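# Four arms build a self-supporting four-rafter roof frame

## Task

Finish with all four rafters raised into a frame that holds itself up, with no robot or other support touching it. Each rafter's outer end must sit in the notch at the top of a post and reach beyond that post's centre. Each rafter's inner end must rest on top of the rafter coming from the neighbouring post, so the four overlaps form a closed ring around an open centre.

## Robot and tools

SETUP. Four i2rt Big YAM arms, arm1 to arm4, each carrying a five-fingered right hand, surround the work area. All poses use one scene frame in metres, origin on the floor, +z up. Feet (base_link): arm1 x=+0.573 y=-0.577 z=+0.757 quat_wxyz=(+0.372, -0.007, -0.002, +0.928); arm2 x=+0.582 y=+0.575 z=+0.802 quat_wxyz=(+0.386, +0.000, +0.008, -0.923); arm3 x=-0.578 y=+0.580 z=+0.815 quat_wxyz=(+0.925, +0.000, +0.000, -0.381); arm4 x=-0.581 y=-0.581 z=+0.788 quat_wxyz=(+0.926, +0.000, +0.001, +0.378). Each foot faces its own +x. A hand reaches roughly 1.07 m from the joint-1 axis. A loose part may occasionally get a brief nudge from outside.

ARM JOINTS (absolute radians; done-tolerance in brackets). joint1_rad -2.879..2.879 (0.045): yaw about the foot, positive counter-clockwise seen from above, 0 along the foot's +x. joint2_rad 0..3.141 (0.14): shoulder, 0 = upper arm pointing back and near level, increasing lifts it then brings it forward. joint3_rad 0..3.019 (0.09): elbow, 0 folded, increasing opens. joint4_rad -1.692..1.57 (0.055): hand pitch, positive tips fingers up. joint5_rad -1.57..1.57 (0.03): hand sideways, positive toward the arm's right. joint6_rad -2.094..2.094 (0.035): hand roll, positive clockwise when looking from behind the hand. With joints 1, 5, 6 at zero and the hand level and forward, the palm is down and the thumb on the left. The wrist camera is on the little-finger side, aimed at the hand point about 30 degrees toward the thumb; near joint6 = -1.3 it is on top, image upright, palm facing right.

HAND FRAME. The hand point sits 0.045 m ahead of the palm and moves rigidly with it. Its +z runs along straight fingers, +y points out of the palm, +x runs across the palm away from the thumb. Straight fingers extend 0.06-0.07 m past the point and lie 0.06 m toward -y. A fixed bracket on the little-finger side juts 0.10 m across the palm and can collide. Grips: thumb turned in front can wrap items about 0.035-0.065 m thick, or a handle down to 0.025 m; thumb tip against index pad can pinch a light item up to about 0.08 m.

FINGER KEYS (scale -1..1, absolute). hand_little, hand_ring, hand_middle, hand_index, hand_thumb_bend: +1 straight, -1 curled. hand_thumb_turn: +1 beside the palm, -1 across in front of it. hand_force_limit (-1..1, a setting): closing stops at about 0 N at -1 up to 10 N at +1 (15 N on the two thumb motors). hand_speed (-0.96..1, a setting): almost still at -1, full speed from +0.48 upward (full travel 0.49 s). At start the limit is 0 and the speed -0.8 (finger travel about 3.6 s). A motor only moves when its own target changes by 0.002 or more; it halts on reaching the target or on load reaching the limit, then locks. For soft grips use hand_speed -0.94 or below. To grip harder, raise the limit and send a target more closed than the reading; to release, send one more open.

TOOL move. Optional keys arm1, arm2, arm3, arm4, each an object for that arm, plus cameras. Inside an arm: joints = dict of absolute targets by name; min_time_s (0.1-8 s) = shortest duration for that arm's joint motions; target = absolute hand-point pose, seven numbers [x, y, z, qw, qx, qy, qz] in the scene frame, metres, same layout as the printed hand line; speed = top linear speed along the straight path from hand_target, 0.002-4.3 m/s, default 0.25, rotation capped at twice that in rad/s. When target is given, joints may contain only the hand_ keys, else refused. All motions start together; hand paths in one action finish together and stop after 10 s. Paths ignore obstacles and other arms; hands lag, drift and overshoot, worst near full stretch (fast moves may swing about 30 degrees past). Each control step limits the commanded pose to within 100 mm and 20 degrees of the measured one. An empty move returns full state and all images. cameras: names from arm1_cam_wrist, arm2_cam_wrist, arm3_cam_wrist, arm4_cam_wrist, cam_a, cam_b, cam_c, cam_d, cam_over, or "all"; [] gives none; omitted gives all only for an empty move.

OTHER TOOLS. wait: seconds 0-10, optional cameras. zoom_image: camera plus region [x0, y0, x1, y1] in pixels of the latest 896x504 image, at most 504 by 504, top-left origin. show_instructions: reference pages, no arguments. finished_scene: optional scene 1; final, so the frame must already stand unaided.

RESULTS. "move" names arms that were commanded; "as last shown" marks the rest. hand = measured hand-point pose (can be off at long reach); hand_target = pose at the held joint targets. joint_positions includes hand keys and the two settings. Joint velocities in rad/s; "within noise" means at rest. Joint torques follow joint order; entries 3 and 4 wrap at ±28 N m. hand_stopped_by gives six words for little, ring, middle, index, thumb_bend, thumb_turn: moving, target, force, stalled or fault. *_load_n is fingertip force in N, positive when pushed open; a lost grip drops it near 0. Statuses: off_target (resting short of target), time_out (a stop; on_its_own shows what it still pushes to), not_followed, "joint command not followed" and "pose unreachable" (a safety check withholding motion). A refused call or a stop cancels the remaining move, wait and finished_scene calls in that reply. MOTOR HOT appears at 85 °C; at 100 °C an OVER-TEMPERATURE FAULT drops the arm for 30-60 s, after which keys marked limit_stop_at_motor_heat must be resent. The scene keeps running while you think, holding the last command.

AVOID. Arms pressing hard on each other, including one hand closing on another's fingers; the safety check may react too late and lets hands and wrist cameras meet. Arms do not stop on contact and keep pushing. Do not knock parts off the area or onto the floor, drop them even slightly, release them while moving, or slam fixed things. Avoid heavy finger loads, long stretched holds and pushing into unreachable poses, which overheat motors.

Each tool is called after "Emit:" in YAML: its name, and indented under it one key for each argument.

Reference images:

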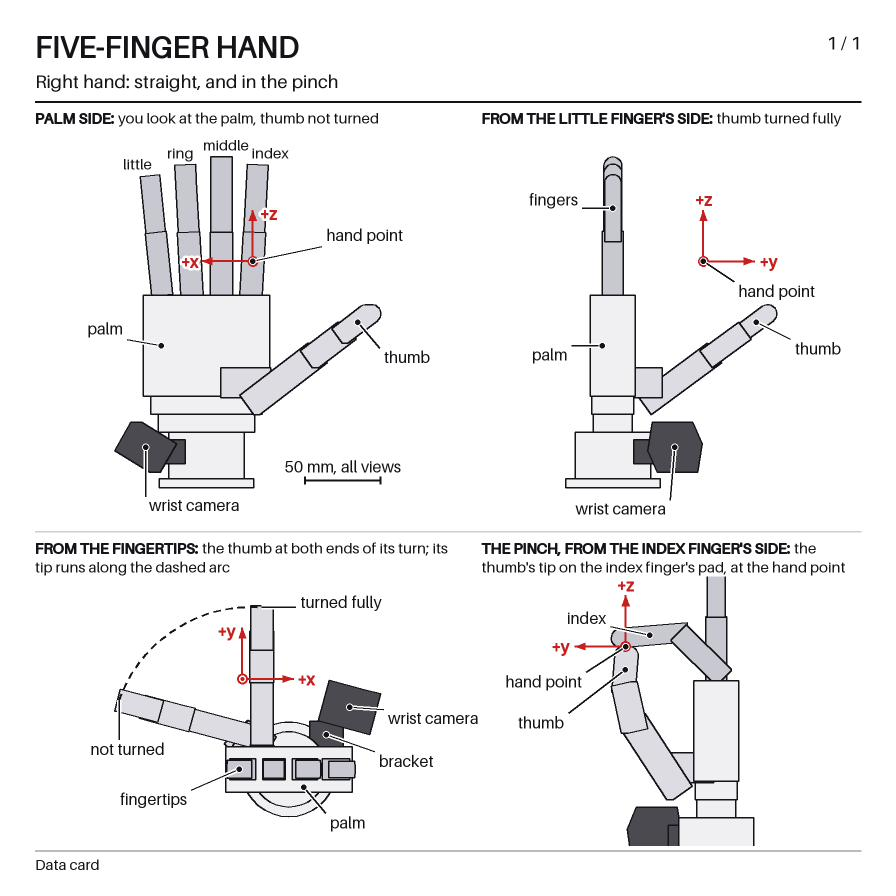

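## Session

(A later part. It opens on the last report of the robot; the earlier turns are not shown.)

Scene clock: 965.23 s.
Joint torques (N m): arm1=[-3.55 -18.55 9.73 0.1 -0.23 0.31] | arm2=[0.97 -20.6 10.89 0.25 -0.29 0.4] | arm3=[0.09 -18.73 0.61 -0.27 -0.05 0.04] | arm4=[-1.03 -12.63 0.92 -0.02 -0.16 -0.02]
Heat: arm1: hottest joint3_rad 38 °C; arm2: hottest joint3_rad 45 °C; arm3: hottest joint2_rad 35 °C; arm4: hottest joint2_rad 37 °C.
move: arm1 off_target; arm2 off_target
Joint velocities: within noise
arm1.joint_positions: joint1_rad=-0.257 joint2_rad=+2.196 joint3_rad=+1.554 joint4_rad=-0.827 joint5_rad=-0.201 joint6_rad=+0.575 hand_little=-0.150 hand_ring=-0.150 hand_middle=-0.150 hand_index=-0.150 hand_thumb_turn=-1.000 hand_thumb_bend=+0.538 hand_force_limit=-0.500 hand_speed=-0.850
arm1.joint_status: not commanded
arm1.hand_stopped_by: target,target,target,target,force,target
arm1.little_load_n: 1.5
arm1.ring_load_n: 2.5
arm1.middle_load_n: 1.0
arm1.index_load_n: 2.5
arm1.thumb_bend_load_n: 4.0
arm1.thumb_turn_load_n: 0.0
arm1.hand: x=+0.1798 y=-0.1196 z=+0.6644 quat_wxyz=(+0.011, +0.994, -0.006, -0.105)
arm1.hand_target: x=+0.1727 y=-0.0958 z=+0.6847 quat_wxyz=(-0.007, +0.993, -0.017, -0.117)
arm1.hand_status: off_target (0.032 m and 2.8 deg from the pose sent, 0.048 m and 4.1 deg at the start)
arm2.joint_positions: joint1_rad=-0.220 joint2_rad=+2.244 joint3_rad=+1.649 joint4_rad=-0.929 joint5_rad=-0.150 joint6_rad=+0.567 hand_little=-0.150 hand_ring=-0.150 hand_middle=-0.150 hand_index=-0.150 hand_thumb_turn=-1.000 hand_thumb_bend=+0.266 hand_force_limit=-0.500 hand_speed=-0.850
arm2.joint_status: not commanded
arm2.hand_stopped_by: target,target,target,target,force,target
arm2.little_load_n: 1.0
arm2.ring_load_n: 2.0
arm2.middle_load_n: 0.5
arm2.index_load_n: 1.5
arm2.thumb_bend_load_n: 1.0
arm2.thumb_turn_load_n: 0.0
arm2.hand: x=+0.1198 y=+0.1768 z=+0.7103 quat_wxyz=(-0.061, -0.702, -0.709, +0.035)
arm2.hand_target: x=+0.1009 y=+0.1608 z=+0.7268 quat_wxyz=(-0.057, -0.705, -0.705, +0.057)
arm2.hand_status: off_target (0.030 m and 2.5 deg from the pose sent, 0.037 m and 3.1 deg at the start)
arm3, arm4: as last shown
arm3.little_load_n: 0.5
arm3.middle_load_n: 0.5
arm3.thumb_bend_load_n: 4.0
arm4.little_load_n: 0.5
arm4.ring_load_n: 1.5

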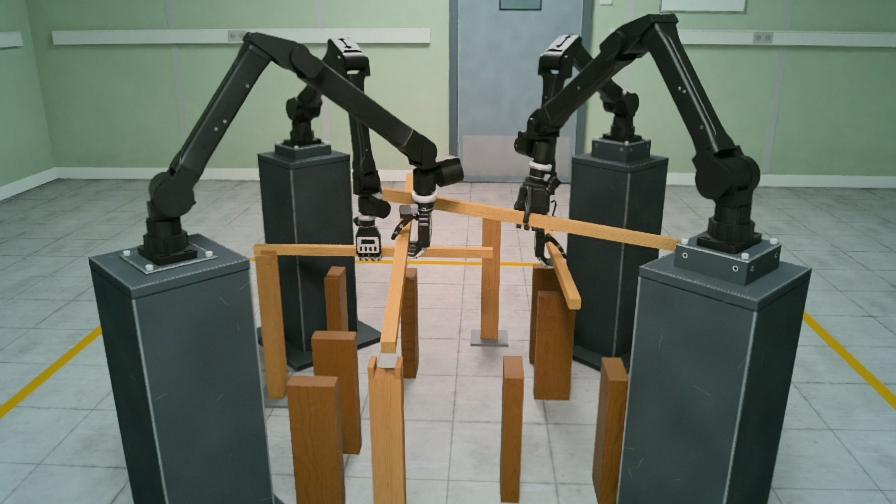

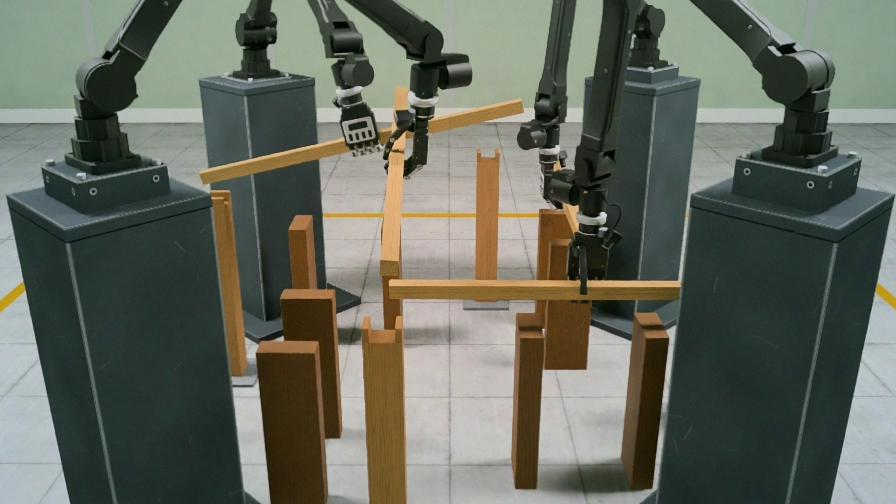

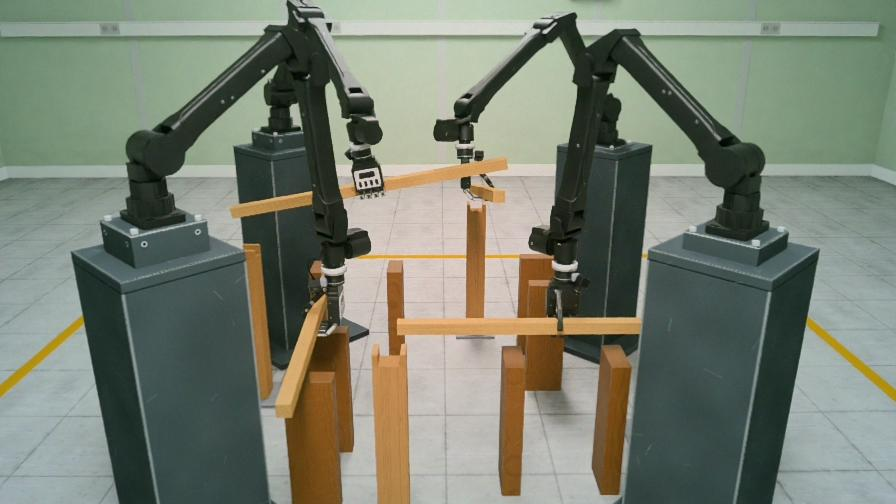

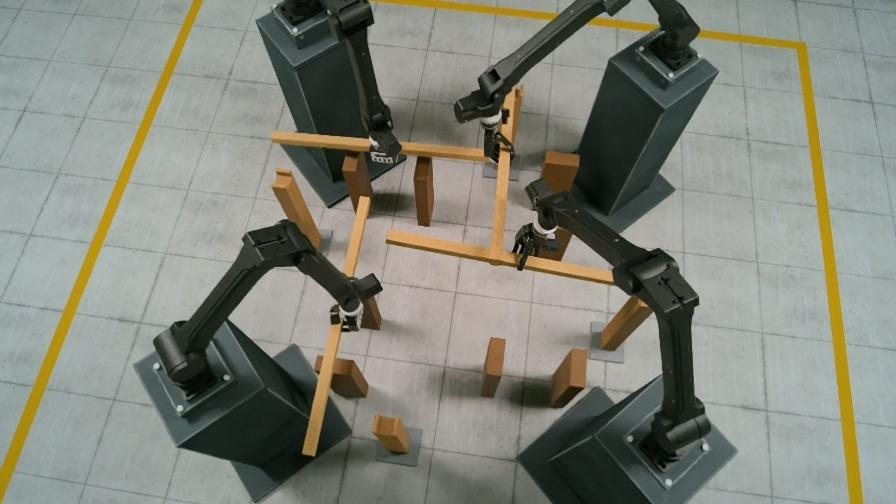

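Emit:
move:
  arm1: {"target": [0.180, -0.089, 0.684, -0.0085, 0.9931, -0.0298, -0.117], "speed": 0.08}
  arm2: {"target": [0.105, 0.156, 0.726, 0.0567, 0.7097, 0.6999, -0.0567], "speed": 0.08}
  cameras: ["cam_a", "cam_b", "cam_c"]

Emit:
zoom_image:
  camera: "cam_a"
  region: [320, 300, 460, 400]

Emit:
zoom_image:
  camera: "cam_b"
  region: [310, 240, 460, 360]

Emit:
zoom_image:
  camera: "cam_b"
  region: [170, 120, 310, 220]

Emit:
zoom_image:
  camera: "cam_c"
  region: [200, 170, 340, 270]

Scene clock: 994.40 s.
Joint torques (N m): arm1=[-3.02 -18.26 9.21 0.25 -0.24 0.3] | arm2=[1.26 -21.01 9.89 0.55 -0.29 0.36] | arm3=[1.26 -17.85 0.35 -0.18 -0.03 0.06] | arm4=[-0.97 -12.75 0.95 -0.02 -0.16 -0.02]
Heat: arm1: hottest joint2_rad 38 °C; arm2: hottest joint3_rad 46 °C; arm3: hottest joint2_rad 35 °C; arm4: hottest joint2_rad 38 °C.
move: arm1 off_target; arm2 off_target
Joint velocities: within noise
arm1.joint_positions: joint1_rad=-0.276 joint2_rad=+2.196 joint3_rad=+1.554 joint4_rad=-0.827 joint5_rad=-0.200 joint6_rad=+0.586 hand_little=-0.150 hand_ring=-0.150 hand_middle=-0.150 hand_index=-0.150 hand_thumb_turn=-1.000 hand_thumb_bend=+0.538 hand_force_limit=-0.500 hand_speed=-0.850
arm1.joint_status: not commanded
arm1.hand_stopped_by: target,target,target,target,force,target
arm1.little_load_n: 1.5
arm1.ring_load_n: 2.5
arm1.middle_load_n: 1.0
arm1.index_load_n: 3.0
arm1.thumb_bend_load_n: 4.0
arm1.thumb_turn_load_n: 0.0
arm1.hand: x=+0.1880 y=-0.1118 z=+0.6645 quat_wxyz=(+0.010, +0.994, -0.021, -0.104)
arm1.hand_target: x=+0.1806 y=-0.0898 z=+0.6846 quat_wxyz=(-0.009, +0.993, -0.030, -0.117)
arm1.hand_status: off_target (0.031 m and 2.8 deg from the pose sent, 0.036 m and 3.8 deg at the start)
arm2.joint_positions: joint1_rad=-0.215 joint2_rad=+2.244 joint3_rad=+1.649 joint4_rad=-0.929 joint5_rad=-0.149 joint6_rad=+0.589 hand_little=-0.150 hand_ring=-0.150 hand_middle=-0.150 hand_index=-0.150 hand_thumb_turn=-1.000 hand_thumb_bend=+0.266 hand_force_limit=-0.500 hand_speed=-0.850
arm2.joint_status: not commanded
arm2.hand_stopped_by: target,target,target,target,force,target
arm2.little_load_n: 1.0
arm2.ring_load_n: 2.0
arm2.middle_load_n: 0.5
arm2.index_load_n: 1.5
arm2.thumb_bend_load_n: 1.0
arm2.thumb_turn_load_n: 0.0
arm2.hand: x=+0.1211 y=+0.1731 z=+0.7104 quat_wxyz=(-0.061, -0.708, -0.702, +0.034)
arm2.hand_target: x=+0.1058 y=+0.1565 z=+0.7267 quat_wxyz=(-0.057, -0.710, -0.700, +0.057)
arm2.hand_status: off_target (0.028 m and 2.6 deg from the pose sent, 0.030 m and 2.8 deg at the start)
arm3, arm4: as last shown
arm3.ring_load_n: 1.5
arm3.middle_load_n: 1.0
arm3.thumb_bend_load_n: 4.5
arm4.little_load_n: 1.0
arm4.ring_load_n: 1.0

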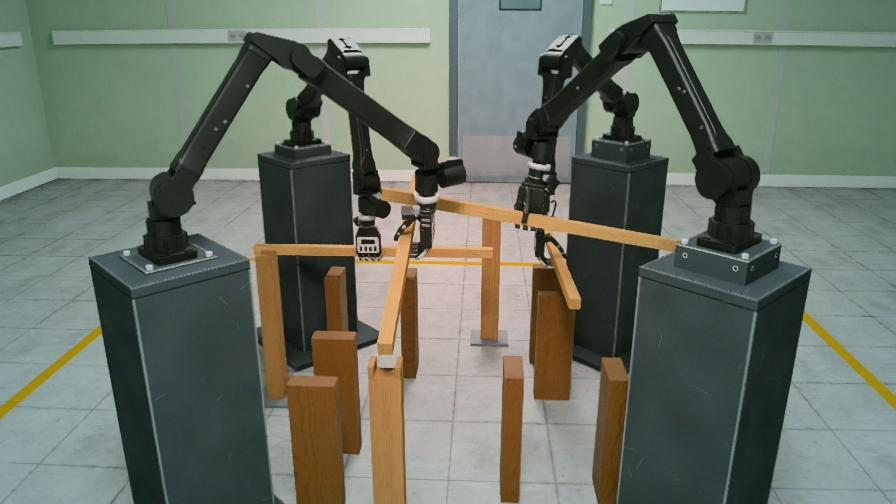

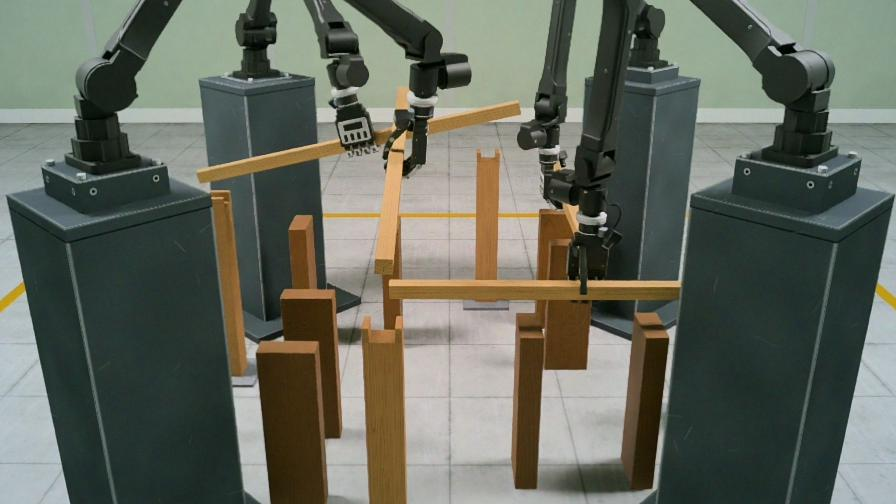

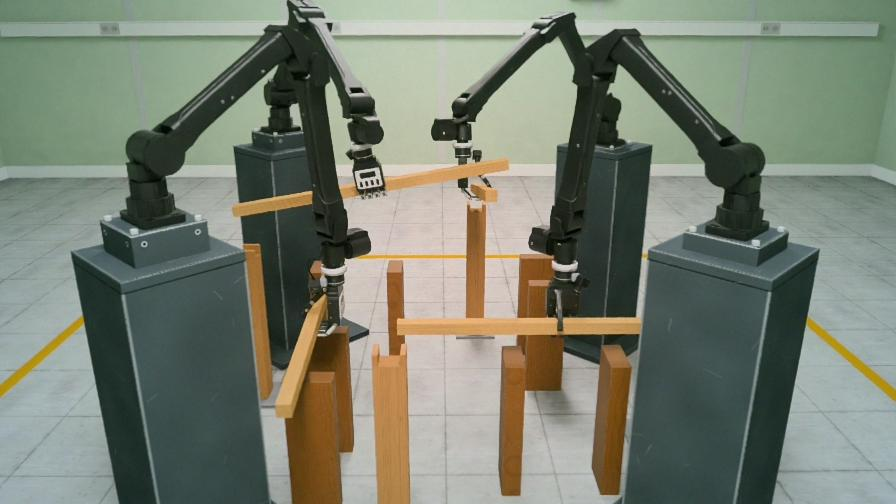

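Scaled by 3.600 from the camera's image (finer frame: 1280x720).

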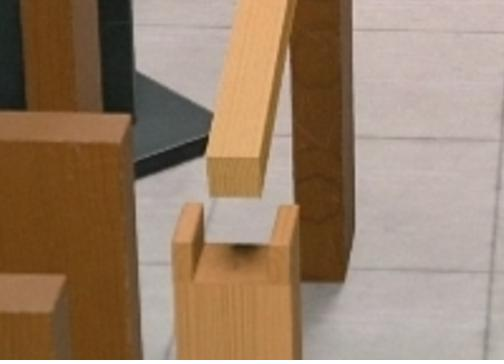

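Scaled by 3.360 from the camera's image (finer frame: 1280x720).

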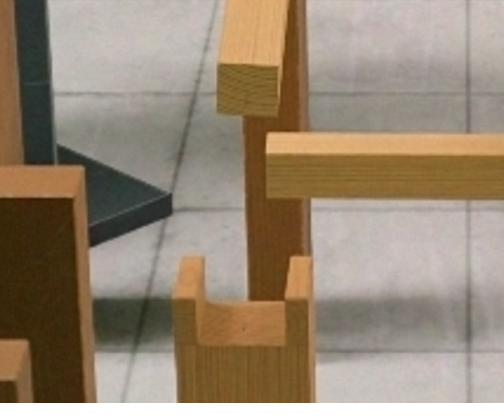

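Scaled by 3.600 from the camera's image (finer frame: 1280x720).

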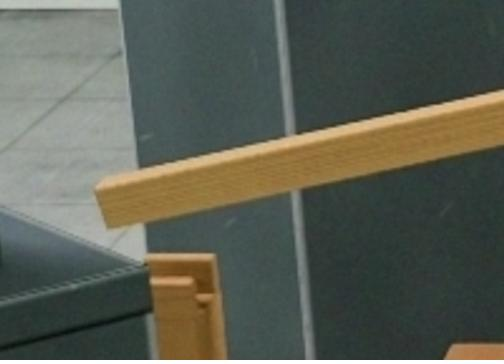

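Scaled by 3.600 from the camera's image (finer frame: 1280x720).

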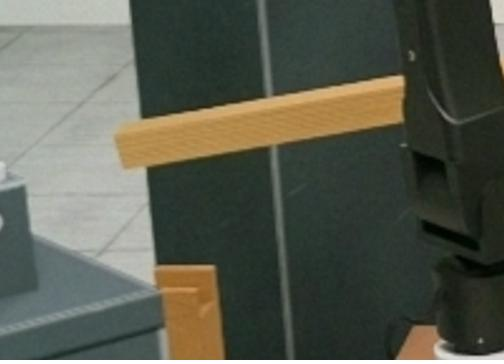

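Emit:
move:
  arm1: {"target": [0.180, -0.089, 0.658, -0.0085, 0.9931, -0.0298, -0.117], "speed": 0.06}
  cameras: ["cam_a", "cam_b"]

Emit:
zoom_image:
  camera: "cam_a"
  region: [320, 300, 460, 400]

Emit:
zoom_image:
  camera: "cam_b"
  region: [170, 120, 310, 220]

Scene clock: 1006.20 s.
Joint torques (N m): arm1=[-3.19 -19.02 8.57 0.9 -0.24 0.29] | arm2=[1.2 -21.07 9.88 0.55 -0.29 0.33] | arm3=[0.85 -17.9 0.61 -0.12 -0.01 0.08] | arm4=[-1.03 -12.57 0.92 -0.03 -0.16 -0.01]
Heat: arm1: hottest joint2_rad 38 °C; arm2: hottest joint3_rad 46 °C; arm3: hottest joint2_rad 35 °C; arm4: hottest joint2_rad 38 °C.
move: arm1 off_target
Joint velocities: within noise
arm1.joint_positions: joint1_rad=-0.276 joint2_rad=+2.242 joint3_rad=+1.554 joint4_rad=-0.797 joint5_rad=-0.200 joint6_rad=+0.587 hand_little=-0.150 hand_ring=-0.150 hand_middle=-0.150 hand_index=-0.150 hand_thumb_turn=-1.000 hand_thumb_bend=+0.538 hand_force_limit=-0.500 hand_speed=-0.850
arm1.joint_status: not commanded
arm1.hand_stopped_by: target,target,target,target,force,target
arm1.little_load_n: 1.5
arm1.ring_load_n: 2.5
arm1.middle_load_n: 1.0
arm1.index_load_n: 3.0
arm1.thumb_bend_load_n: 4.0
arm1.thumb_turn_load_n: 0.0
arm1.hand: x=+0.1899 y=-0.1144 z=+0.6382 quat_wxyz=(+0.017, +0.995, -0.022, -0.100)
arm1.hand_target: x=+0.1806 y=-0.0898 z=+0.6589 quat_wxyz=(-0.009, +0.993, -0.030, -0.117)
arm1.hand_status: off_target (0.034 m and 3.7 deg from the pose sent, 0.025 m and 2.8 deg at the start)
arm2, arm3, arm4: as last shown
arm2.joint_positions: joint1_rad=-0.215 joint2_rad=+2.244 joint3_rad=+1.649 joint4_rad=-0.929 joint5_rad=-0.149 joint6_rad=+0.590 hand_little=-0.150 hand_ring=-0.150 hand_middle=-0.150 hand_index=-0.150 hand_thumb_turn=-1.000 hand_thumb_bend=+0.266 hand_force_limit=-0.500 hand_speed=-0.850
arm2.little_load_n: 0.5
arm2.middle_load_n: 0.0
arm2.thumb_bend_load_n: 1.5
arm3.little_load_n: 1.0
arm3.ring_load_n: 2.0
arm4.ring_load_n: 1.5

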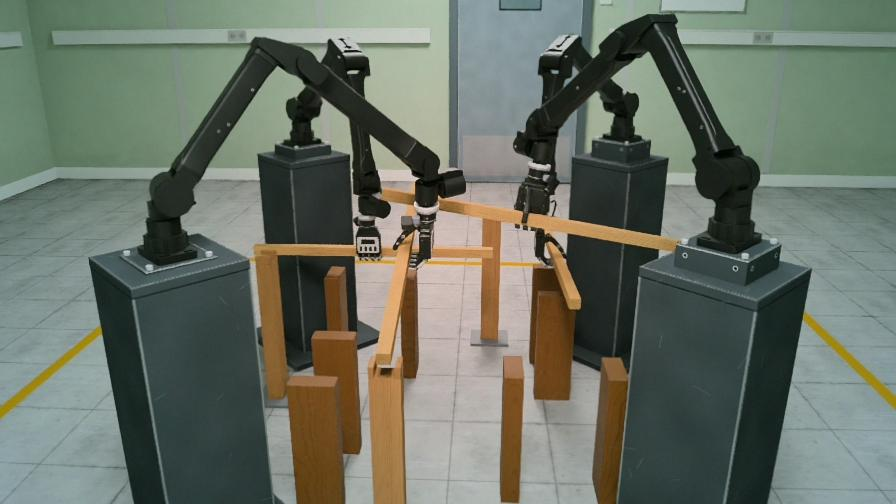

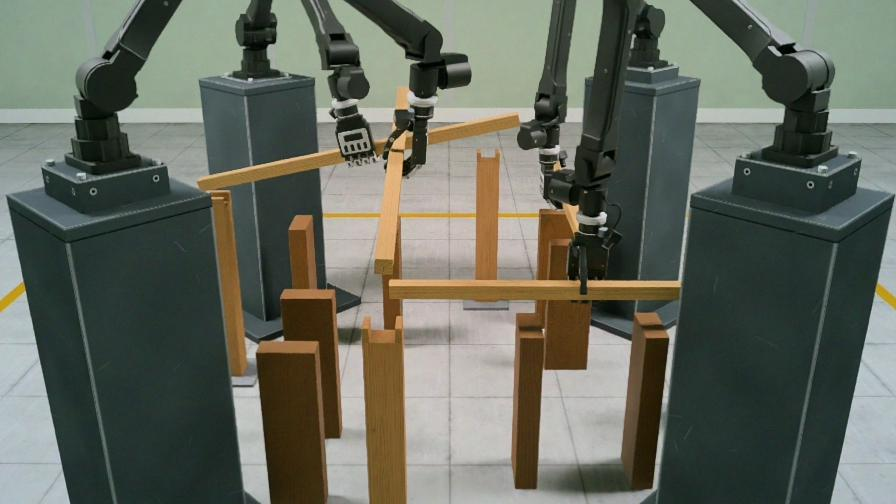

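Scaled by 3.600 from the camera's image (finer frame: 1280x720).

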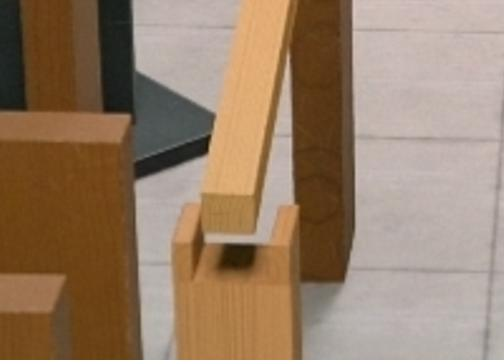

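Scaled by 3.600 from the camera's image (finer frame: 1280x720).

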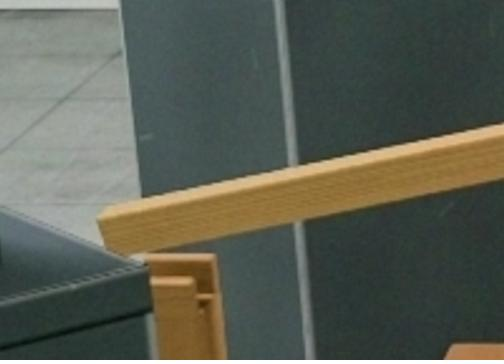

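Emit:
move:
  arm1: {"target": [0.178, -0.0845, 0.642, -0.018, 0.9929, -0.0298, -0.119], "speed": 0.06}
  cameras: ["cam_a", "cam_b"]

Emit:
zoom_image:
  camera: "cam_a"
  region: [320, 300, 460, 400]

Emit:
zoom_image:
  camera: "cam_b"
  region: [170, 120, 310, 220]

Scene clock: 1016.77 s.
Joint torques (N m): arm1=[-3.31 -19.02 8.47 1.11 -0.28 0.31] | arm2=[1.2 -21.01 9.88 0.57 -0.29 0.33] | arm3=[1.73 -18.14 0.55 -0.25 0 0.08] | arm4=[-1.03 -12.57 0.95 -0.02 -0.16 -0.03]
Heat: arm1: hottest joint2_rad 38 °C; arm2: hottest joint3_rad 46 °C; arm3: hottest joint2_rad 35 °C; arm4: hottest joint2_rad 38 °C.
move: arm1 off_target
Joint velocities: within noise
arm1.joint_positions: joint1_rad=-0.276 joint2_rad=+2.263 joint3_rad=+1.554 joint4_rad=-0.753 joint5_rad=-0.191 joint6_rad=+0.589 hand_little=-0.150 hand_ring=-0.150 hand_middle=-0.150 hand_index=-0.150 hand_thumb_turn=-1.000 hand_thumb_bend=+0.538 hand_force_limit=-0.500 hand_speed=-0.850
arm1.joint_status: not commanded
arm1.hand_stopped_by: target,target,target,target,force,target
arm1.little_load_n: 0.5
arm1.ring_load_n: 2.0
arm1.middle_load_n: 1.0
arm1.index_load_n: 3.5
arm1.thumb_bend_load_n: 4.0
arm1.thumb_turn_load_n: 0.0
arm1.hand: x=+0.1882 y=-0.1083 z=+0.6249 quat_wxyz=(+0.005, +0.994, -0.022, -0.102)
arm1.hand_target: x=+0.1786 y=-0.0851 z=+0.6429 quat_wxyz=(-0.018, +0.992, -0.030, -0.119)
arm1.hand_status: off_target (0.031 m and 3.4 deg from the pose sent, 0.032 m and 4.7 deg at the start)
arm2, arm3, arm4: as last shown
arm2.little_load_n: 1.0
arm2.thumb_bend_load_n: 1.0
arm3.little_load_n: 0.5

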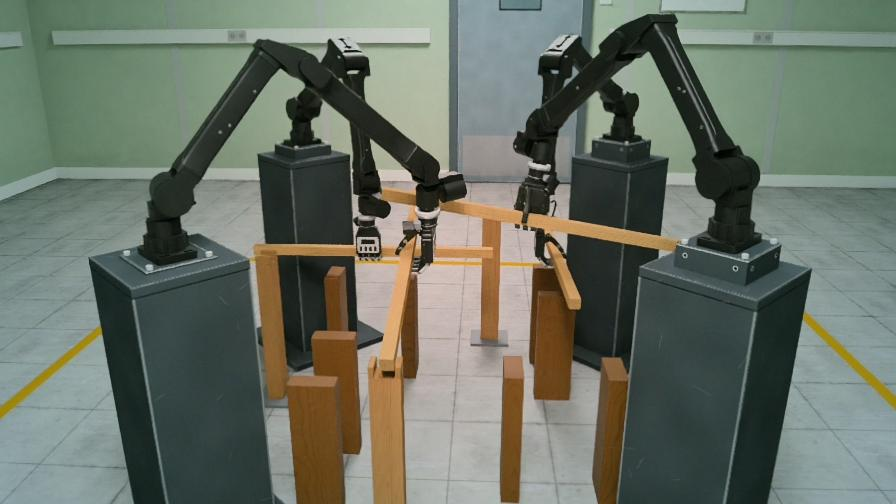

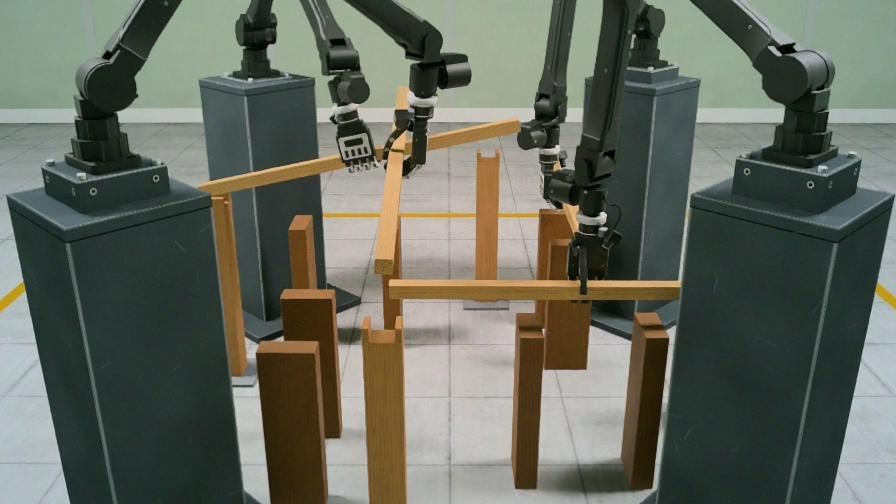

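Scaled by 3.600 from the camera's image (finer frame: 1280x720).

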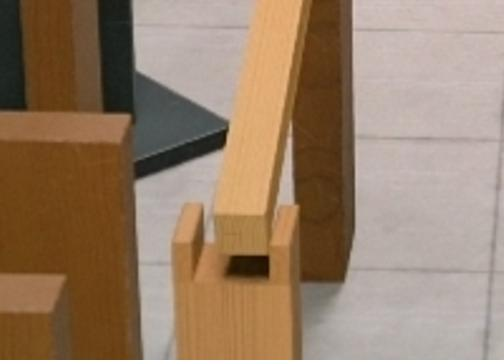

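Scaled by 3.600 from the camera's image (finer frame: 1280x720).

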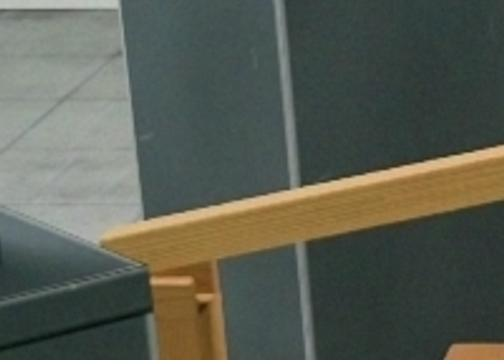

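Emit:
move:
  arm1: {"target": [0.177, -0.087, 0.626, -0.018, 0.9929, -0.0298, -0.119], "speed": 0.06}
  cameras: ["cam_a", "cam_b"]

Emit:
zoom_image:
  camera: "cam_a"
  region: [320, 300, 460, 400]

Emit:
zoom_image:
  camera: "cam_b"
  region: [170, 120, 310, 220]

Scene clock: 1024.53 s.
Joint torques (N m): arm1=[-3.08 -19.49 7.88 1.11 -0.28 0.27] | arm2=[1.26 -21.07 9.89 0.55 -0.29 0.33] | arm3=[0.62 -18.02 0.61 -0.49 -0.09 0.07] | arm4=[-1.03 -12.75 0.94 -0.03 -0.15 -0.01]
Heat: arm1: hottest joint2_rad 38 °C; arm2: hottest joint3_rad 46 °C; arm3: hottest joint2_rad 36 °C; arm4: hottest joint2_rad 38 °C.
move: arm1 off_target
Joint velocities: within noise
arm1.joint_positions: joint1_rad=-0.276 joint2_rad=+2.288 joint3_rad=+1.554 joint4_rad=-0.722 joint5_rad=-0.191 joint6_rad=+0.595 hand_little=-0.150 hand_ring=-0.150 hand_middle=-0.150 hand_index=-0.150 hand_thumb_turn=-1.000 hand_thumb_bend=+0.538 hand_force_limit=-0.500 hand_speed=-0.850
arm1.joint_status: not commanded
arm1.hand_stopped_by: target,target,target,target,force,target
arm1.little_load_n: 1.5
arm1.ring_load_n: 2.0
arm1.middle_load_n: 1.0
arm1.index_load_n: 2.5
arm1.thumb_bend_load_n: 3.0
arm1.thumb_turn_load_n: 0.0
arm1.hand: x=+0.1874 y=-0.1071 z=+0.6103 quat_wxyz=(+0.003, +0.994, -0.025, -0.104)
arm1.hand_target: x=+0.1774 y=-0.0875 z=+0.6266 quat_wxyz=(-0.018, +0.992, -0.030, -0.119)
arm1.hand_status: off_target (0.028 m and 3.1 deg from the pose sent, 0.024 m and 3.4 deg at the start)
arm2, arm3, arm4: as last shown
arm3.little_load_n: 1.0
arm4.thumb_bend_load_n: 4.0

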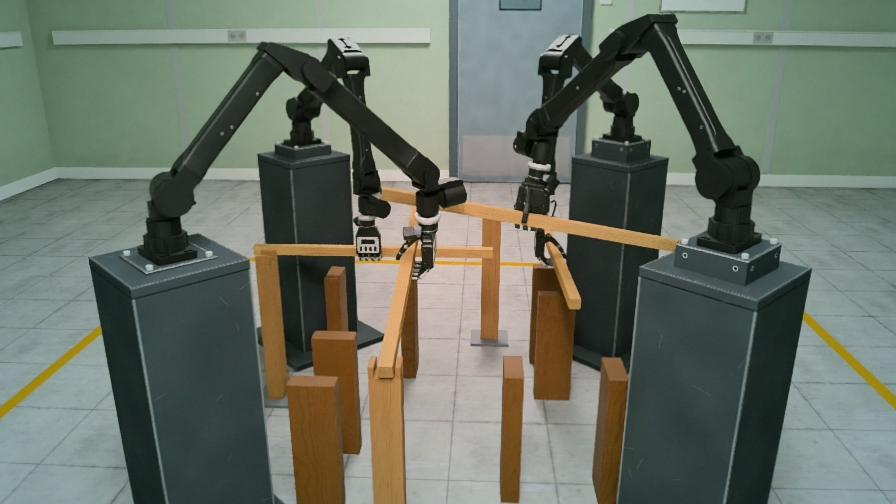

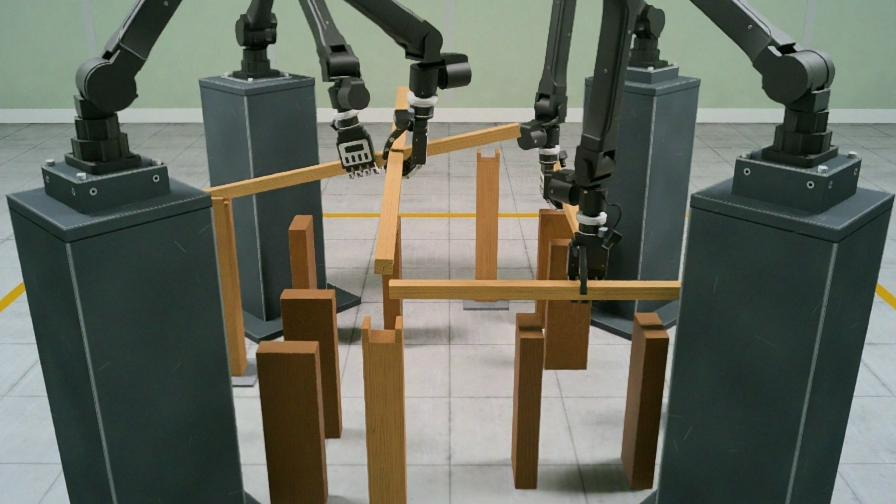

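Scaled by 3.600 from the camera's image (finer frame: 1280x720).

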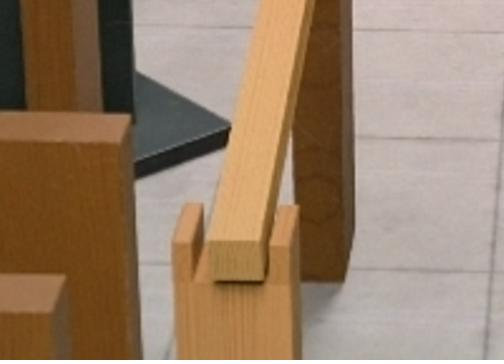

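Scaled by 3.600 from the camera's image (finer frame: 1280x720).

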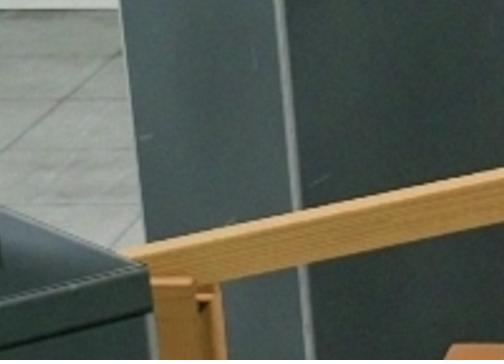

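Emit:
move:
  arm2: {"target": [0.106, 0.156, 0.680, 0.0567, 0.7097, 0.6999, -0.0567], "speed": 0.08}
  cameras: ["cam_a", "cam_b", "cam_c", "cam_d", "cam_over"]

Emit:
zoom_image:
  camera: "cam_b"
  region: [310, 240, 460, 360]

Emit:
zoom_image:
  camera: "cam_c"
  region: [200, 170, 340, 270]

Emit:
zoom_image:
  camera: "cam_c"
  region: [400, 130, 540, 230]

Emit:
zoom_image:
  camera: "cam_d"
  region: [340, 160, 500, 280]

Scene clock: 1035.63 s.
Joint torques (N m): arm1=[-2.43 -19.19 7.88 1.09 -0.23 0.29] | arm2=[1.26 -21.66 8.66 0.9 -0.31 0.33] | arm3=[1.61 -17.55 0.61 -0.42 -0.06 0.12] | arm4=[-1.08 -12.63 0.95 0.05 -0.16 -0.01]
Heat: arm1: hottest joint2_rad 37 °C; arm2: hottest joint3_rad 46 °C; arm3: hottest joint2_rad 36 °C; arm4: hottest joint2_rad 38 °C.
move: arm2 off_target
Joint velocities: within noise
arm1, arm3, arm4: as last shown
arm1.ring_load_n: 2.5
arm1.middle_load_n: 0.5
arm2.joint_positions: joint1_rad=-0.214 joint2_rad=+2.315 joint3_rad=+1.649 joint4_rad=-0.855 joint5_rad=-0.148 joint6_rad=+0.592 hand_little=-0.150 hand_ring=-0.150 hand_middle=-0.150 hand_index=-0.150 hand_thumb_turn=-1.000 hand_thumb_bend=+0.266 hand_force_limit=-0.500 hand_speed=-0.850
arm2.joint_status: not commanded
arm2.hand_stopped_by: target,target,target,target,force,target
arm2.little_load_n: 0.5
arm2.ring_load_n: 2.0
arm2.middle_load_n: 0.5
arm2.index_load_n: 1.5
arm2.thumb_bend_load_n: 1.5
arm2.thumb_turn_load_n: 0.0
arm2.hand: x=+0.1191 y=+0.1722 z=+0.6674 quat_wxyz=(-0.060, -0.709, -0.702, +0.036)
arm2.hand_target: x=+0.1065 y=+0.1564 z=+0.6807 quat_wxyz=(-0.057, -0.710, -0.700, +0.057)
arm2.hand_status: off_target (0.024 m and 2.4 deg from the pose sent, 0.038 m and 2.6 deg at the start)
arm3.little_load_n: 0.5
arm4.little_load_n: 0.5
arm4.ring_load_n: 1.0
arm4.thumb_bend_load_n: 3.5

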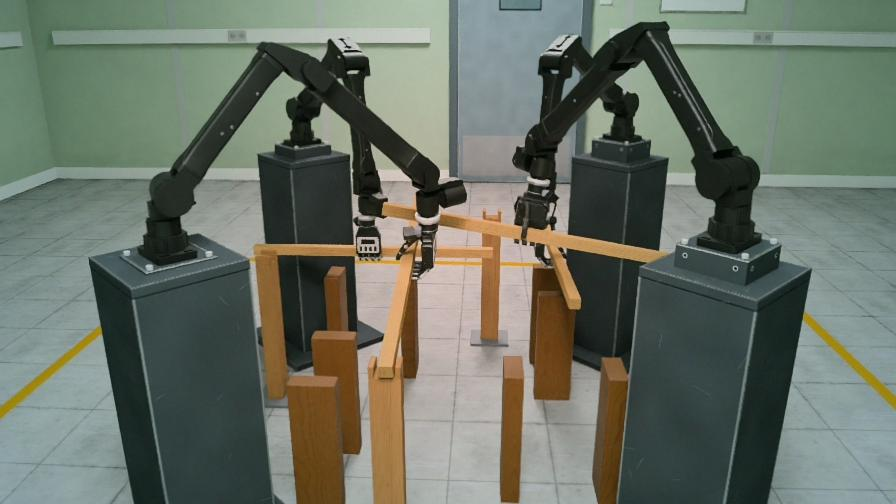

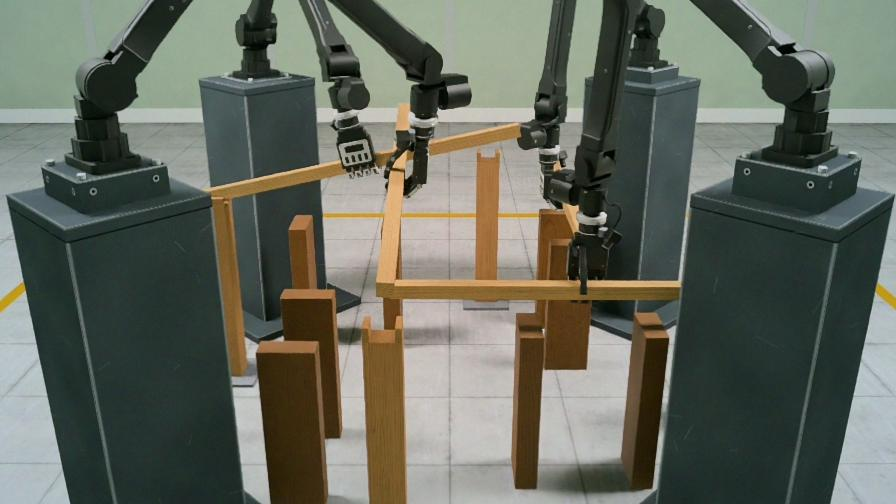

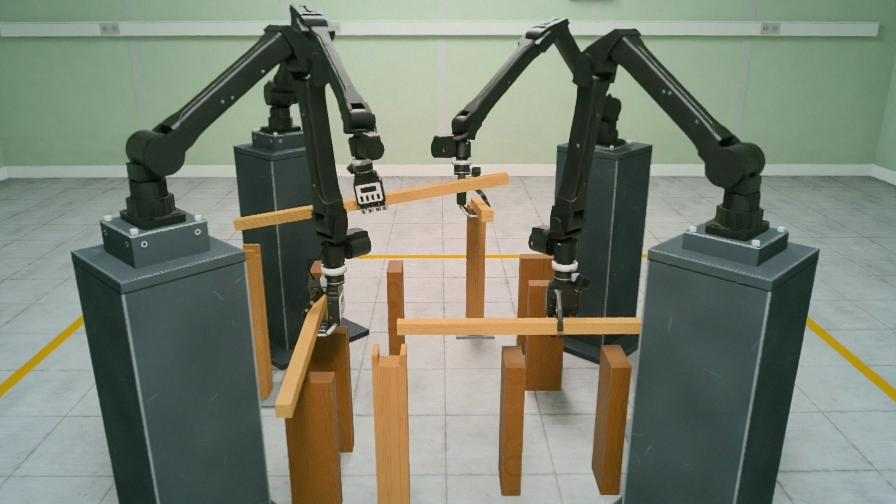

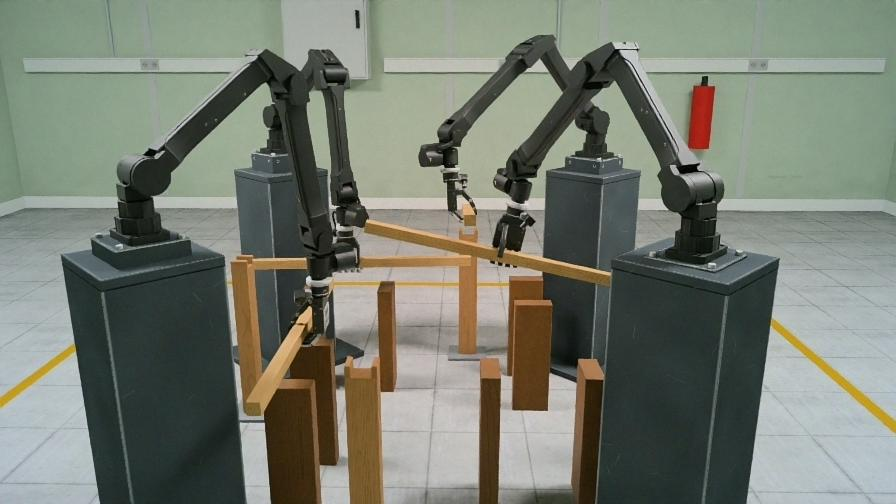

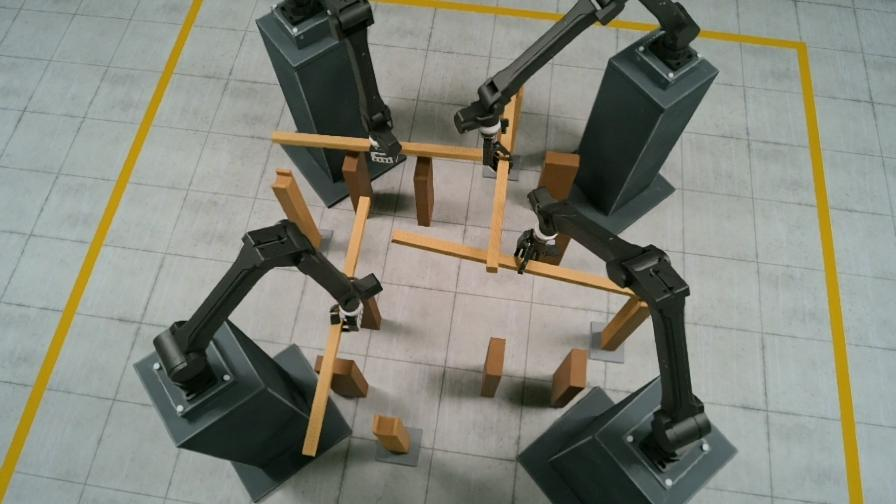

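Scaled by 3.360 from the camera's image (finer frame: 1280x720).

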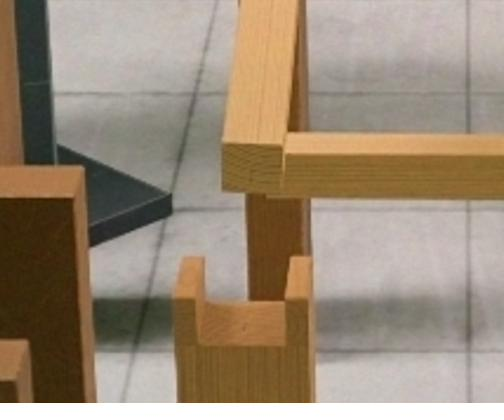

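Scaled by 3.600 from the camera's image (finer frame: 1280x720).

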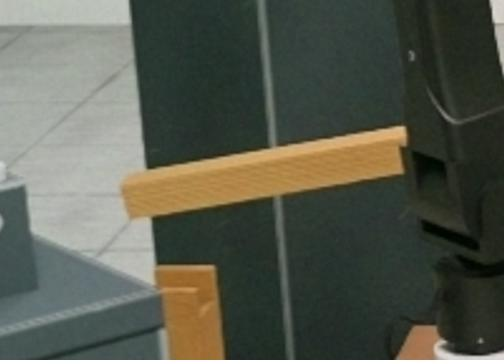

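Scaled by 3.600 from the camera's image (finer frame: 1280x720).

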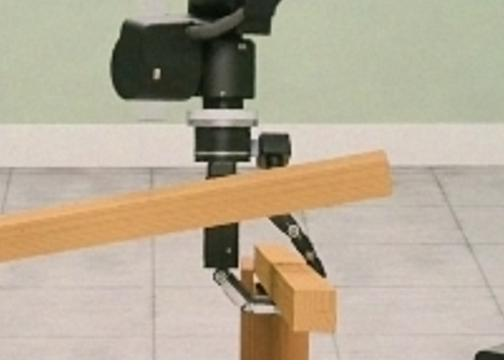

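Scaled by 3.150 from the camera's image (finer frame: 1280x720).

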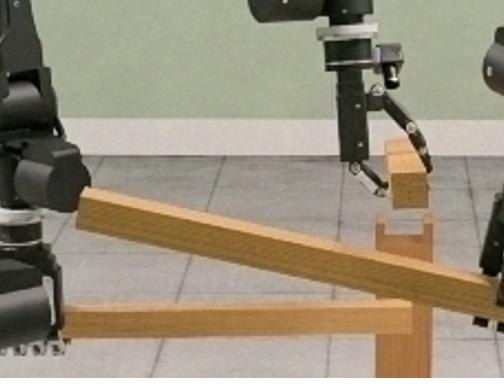

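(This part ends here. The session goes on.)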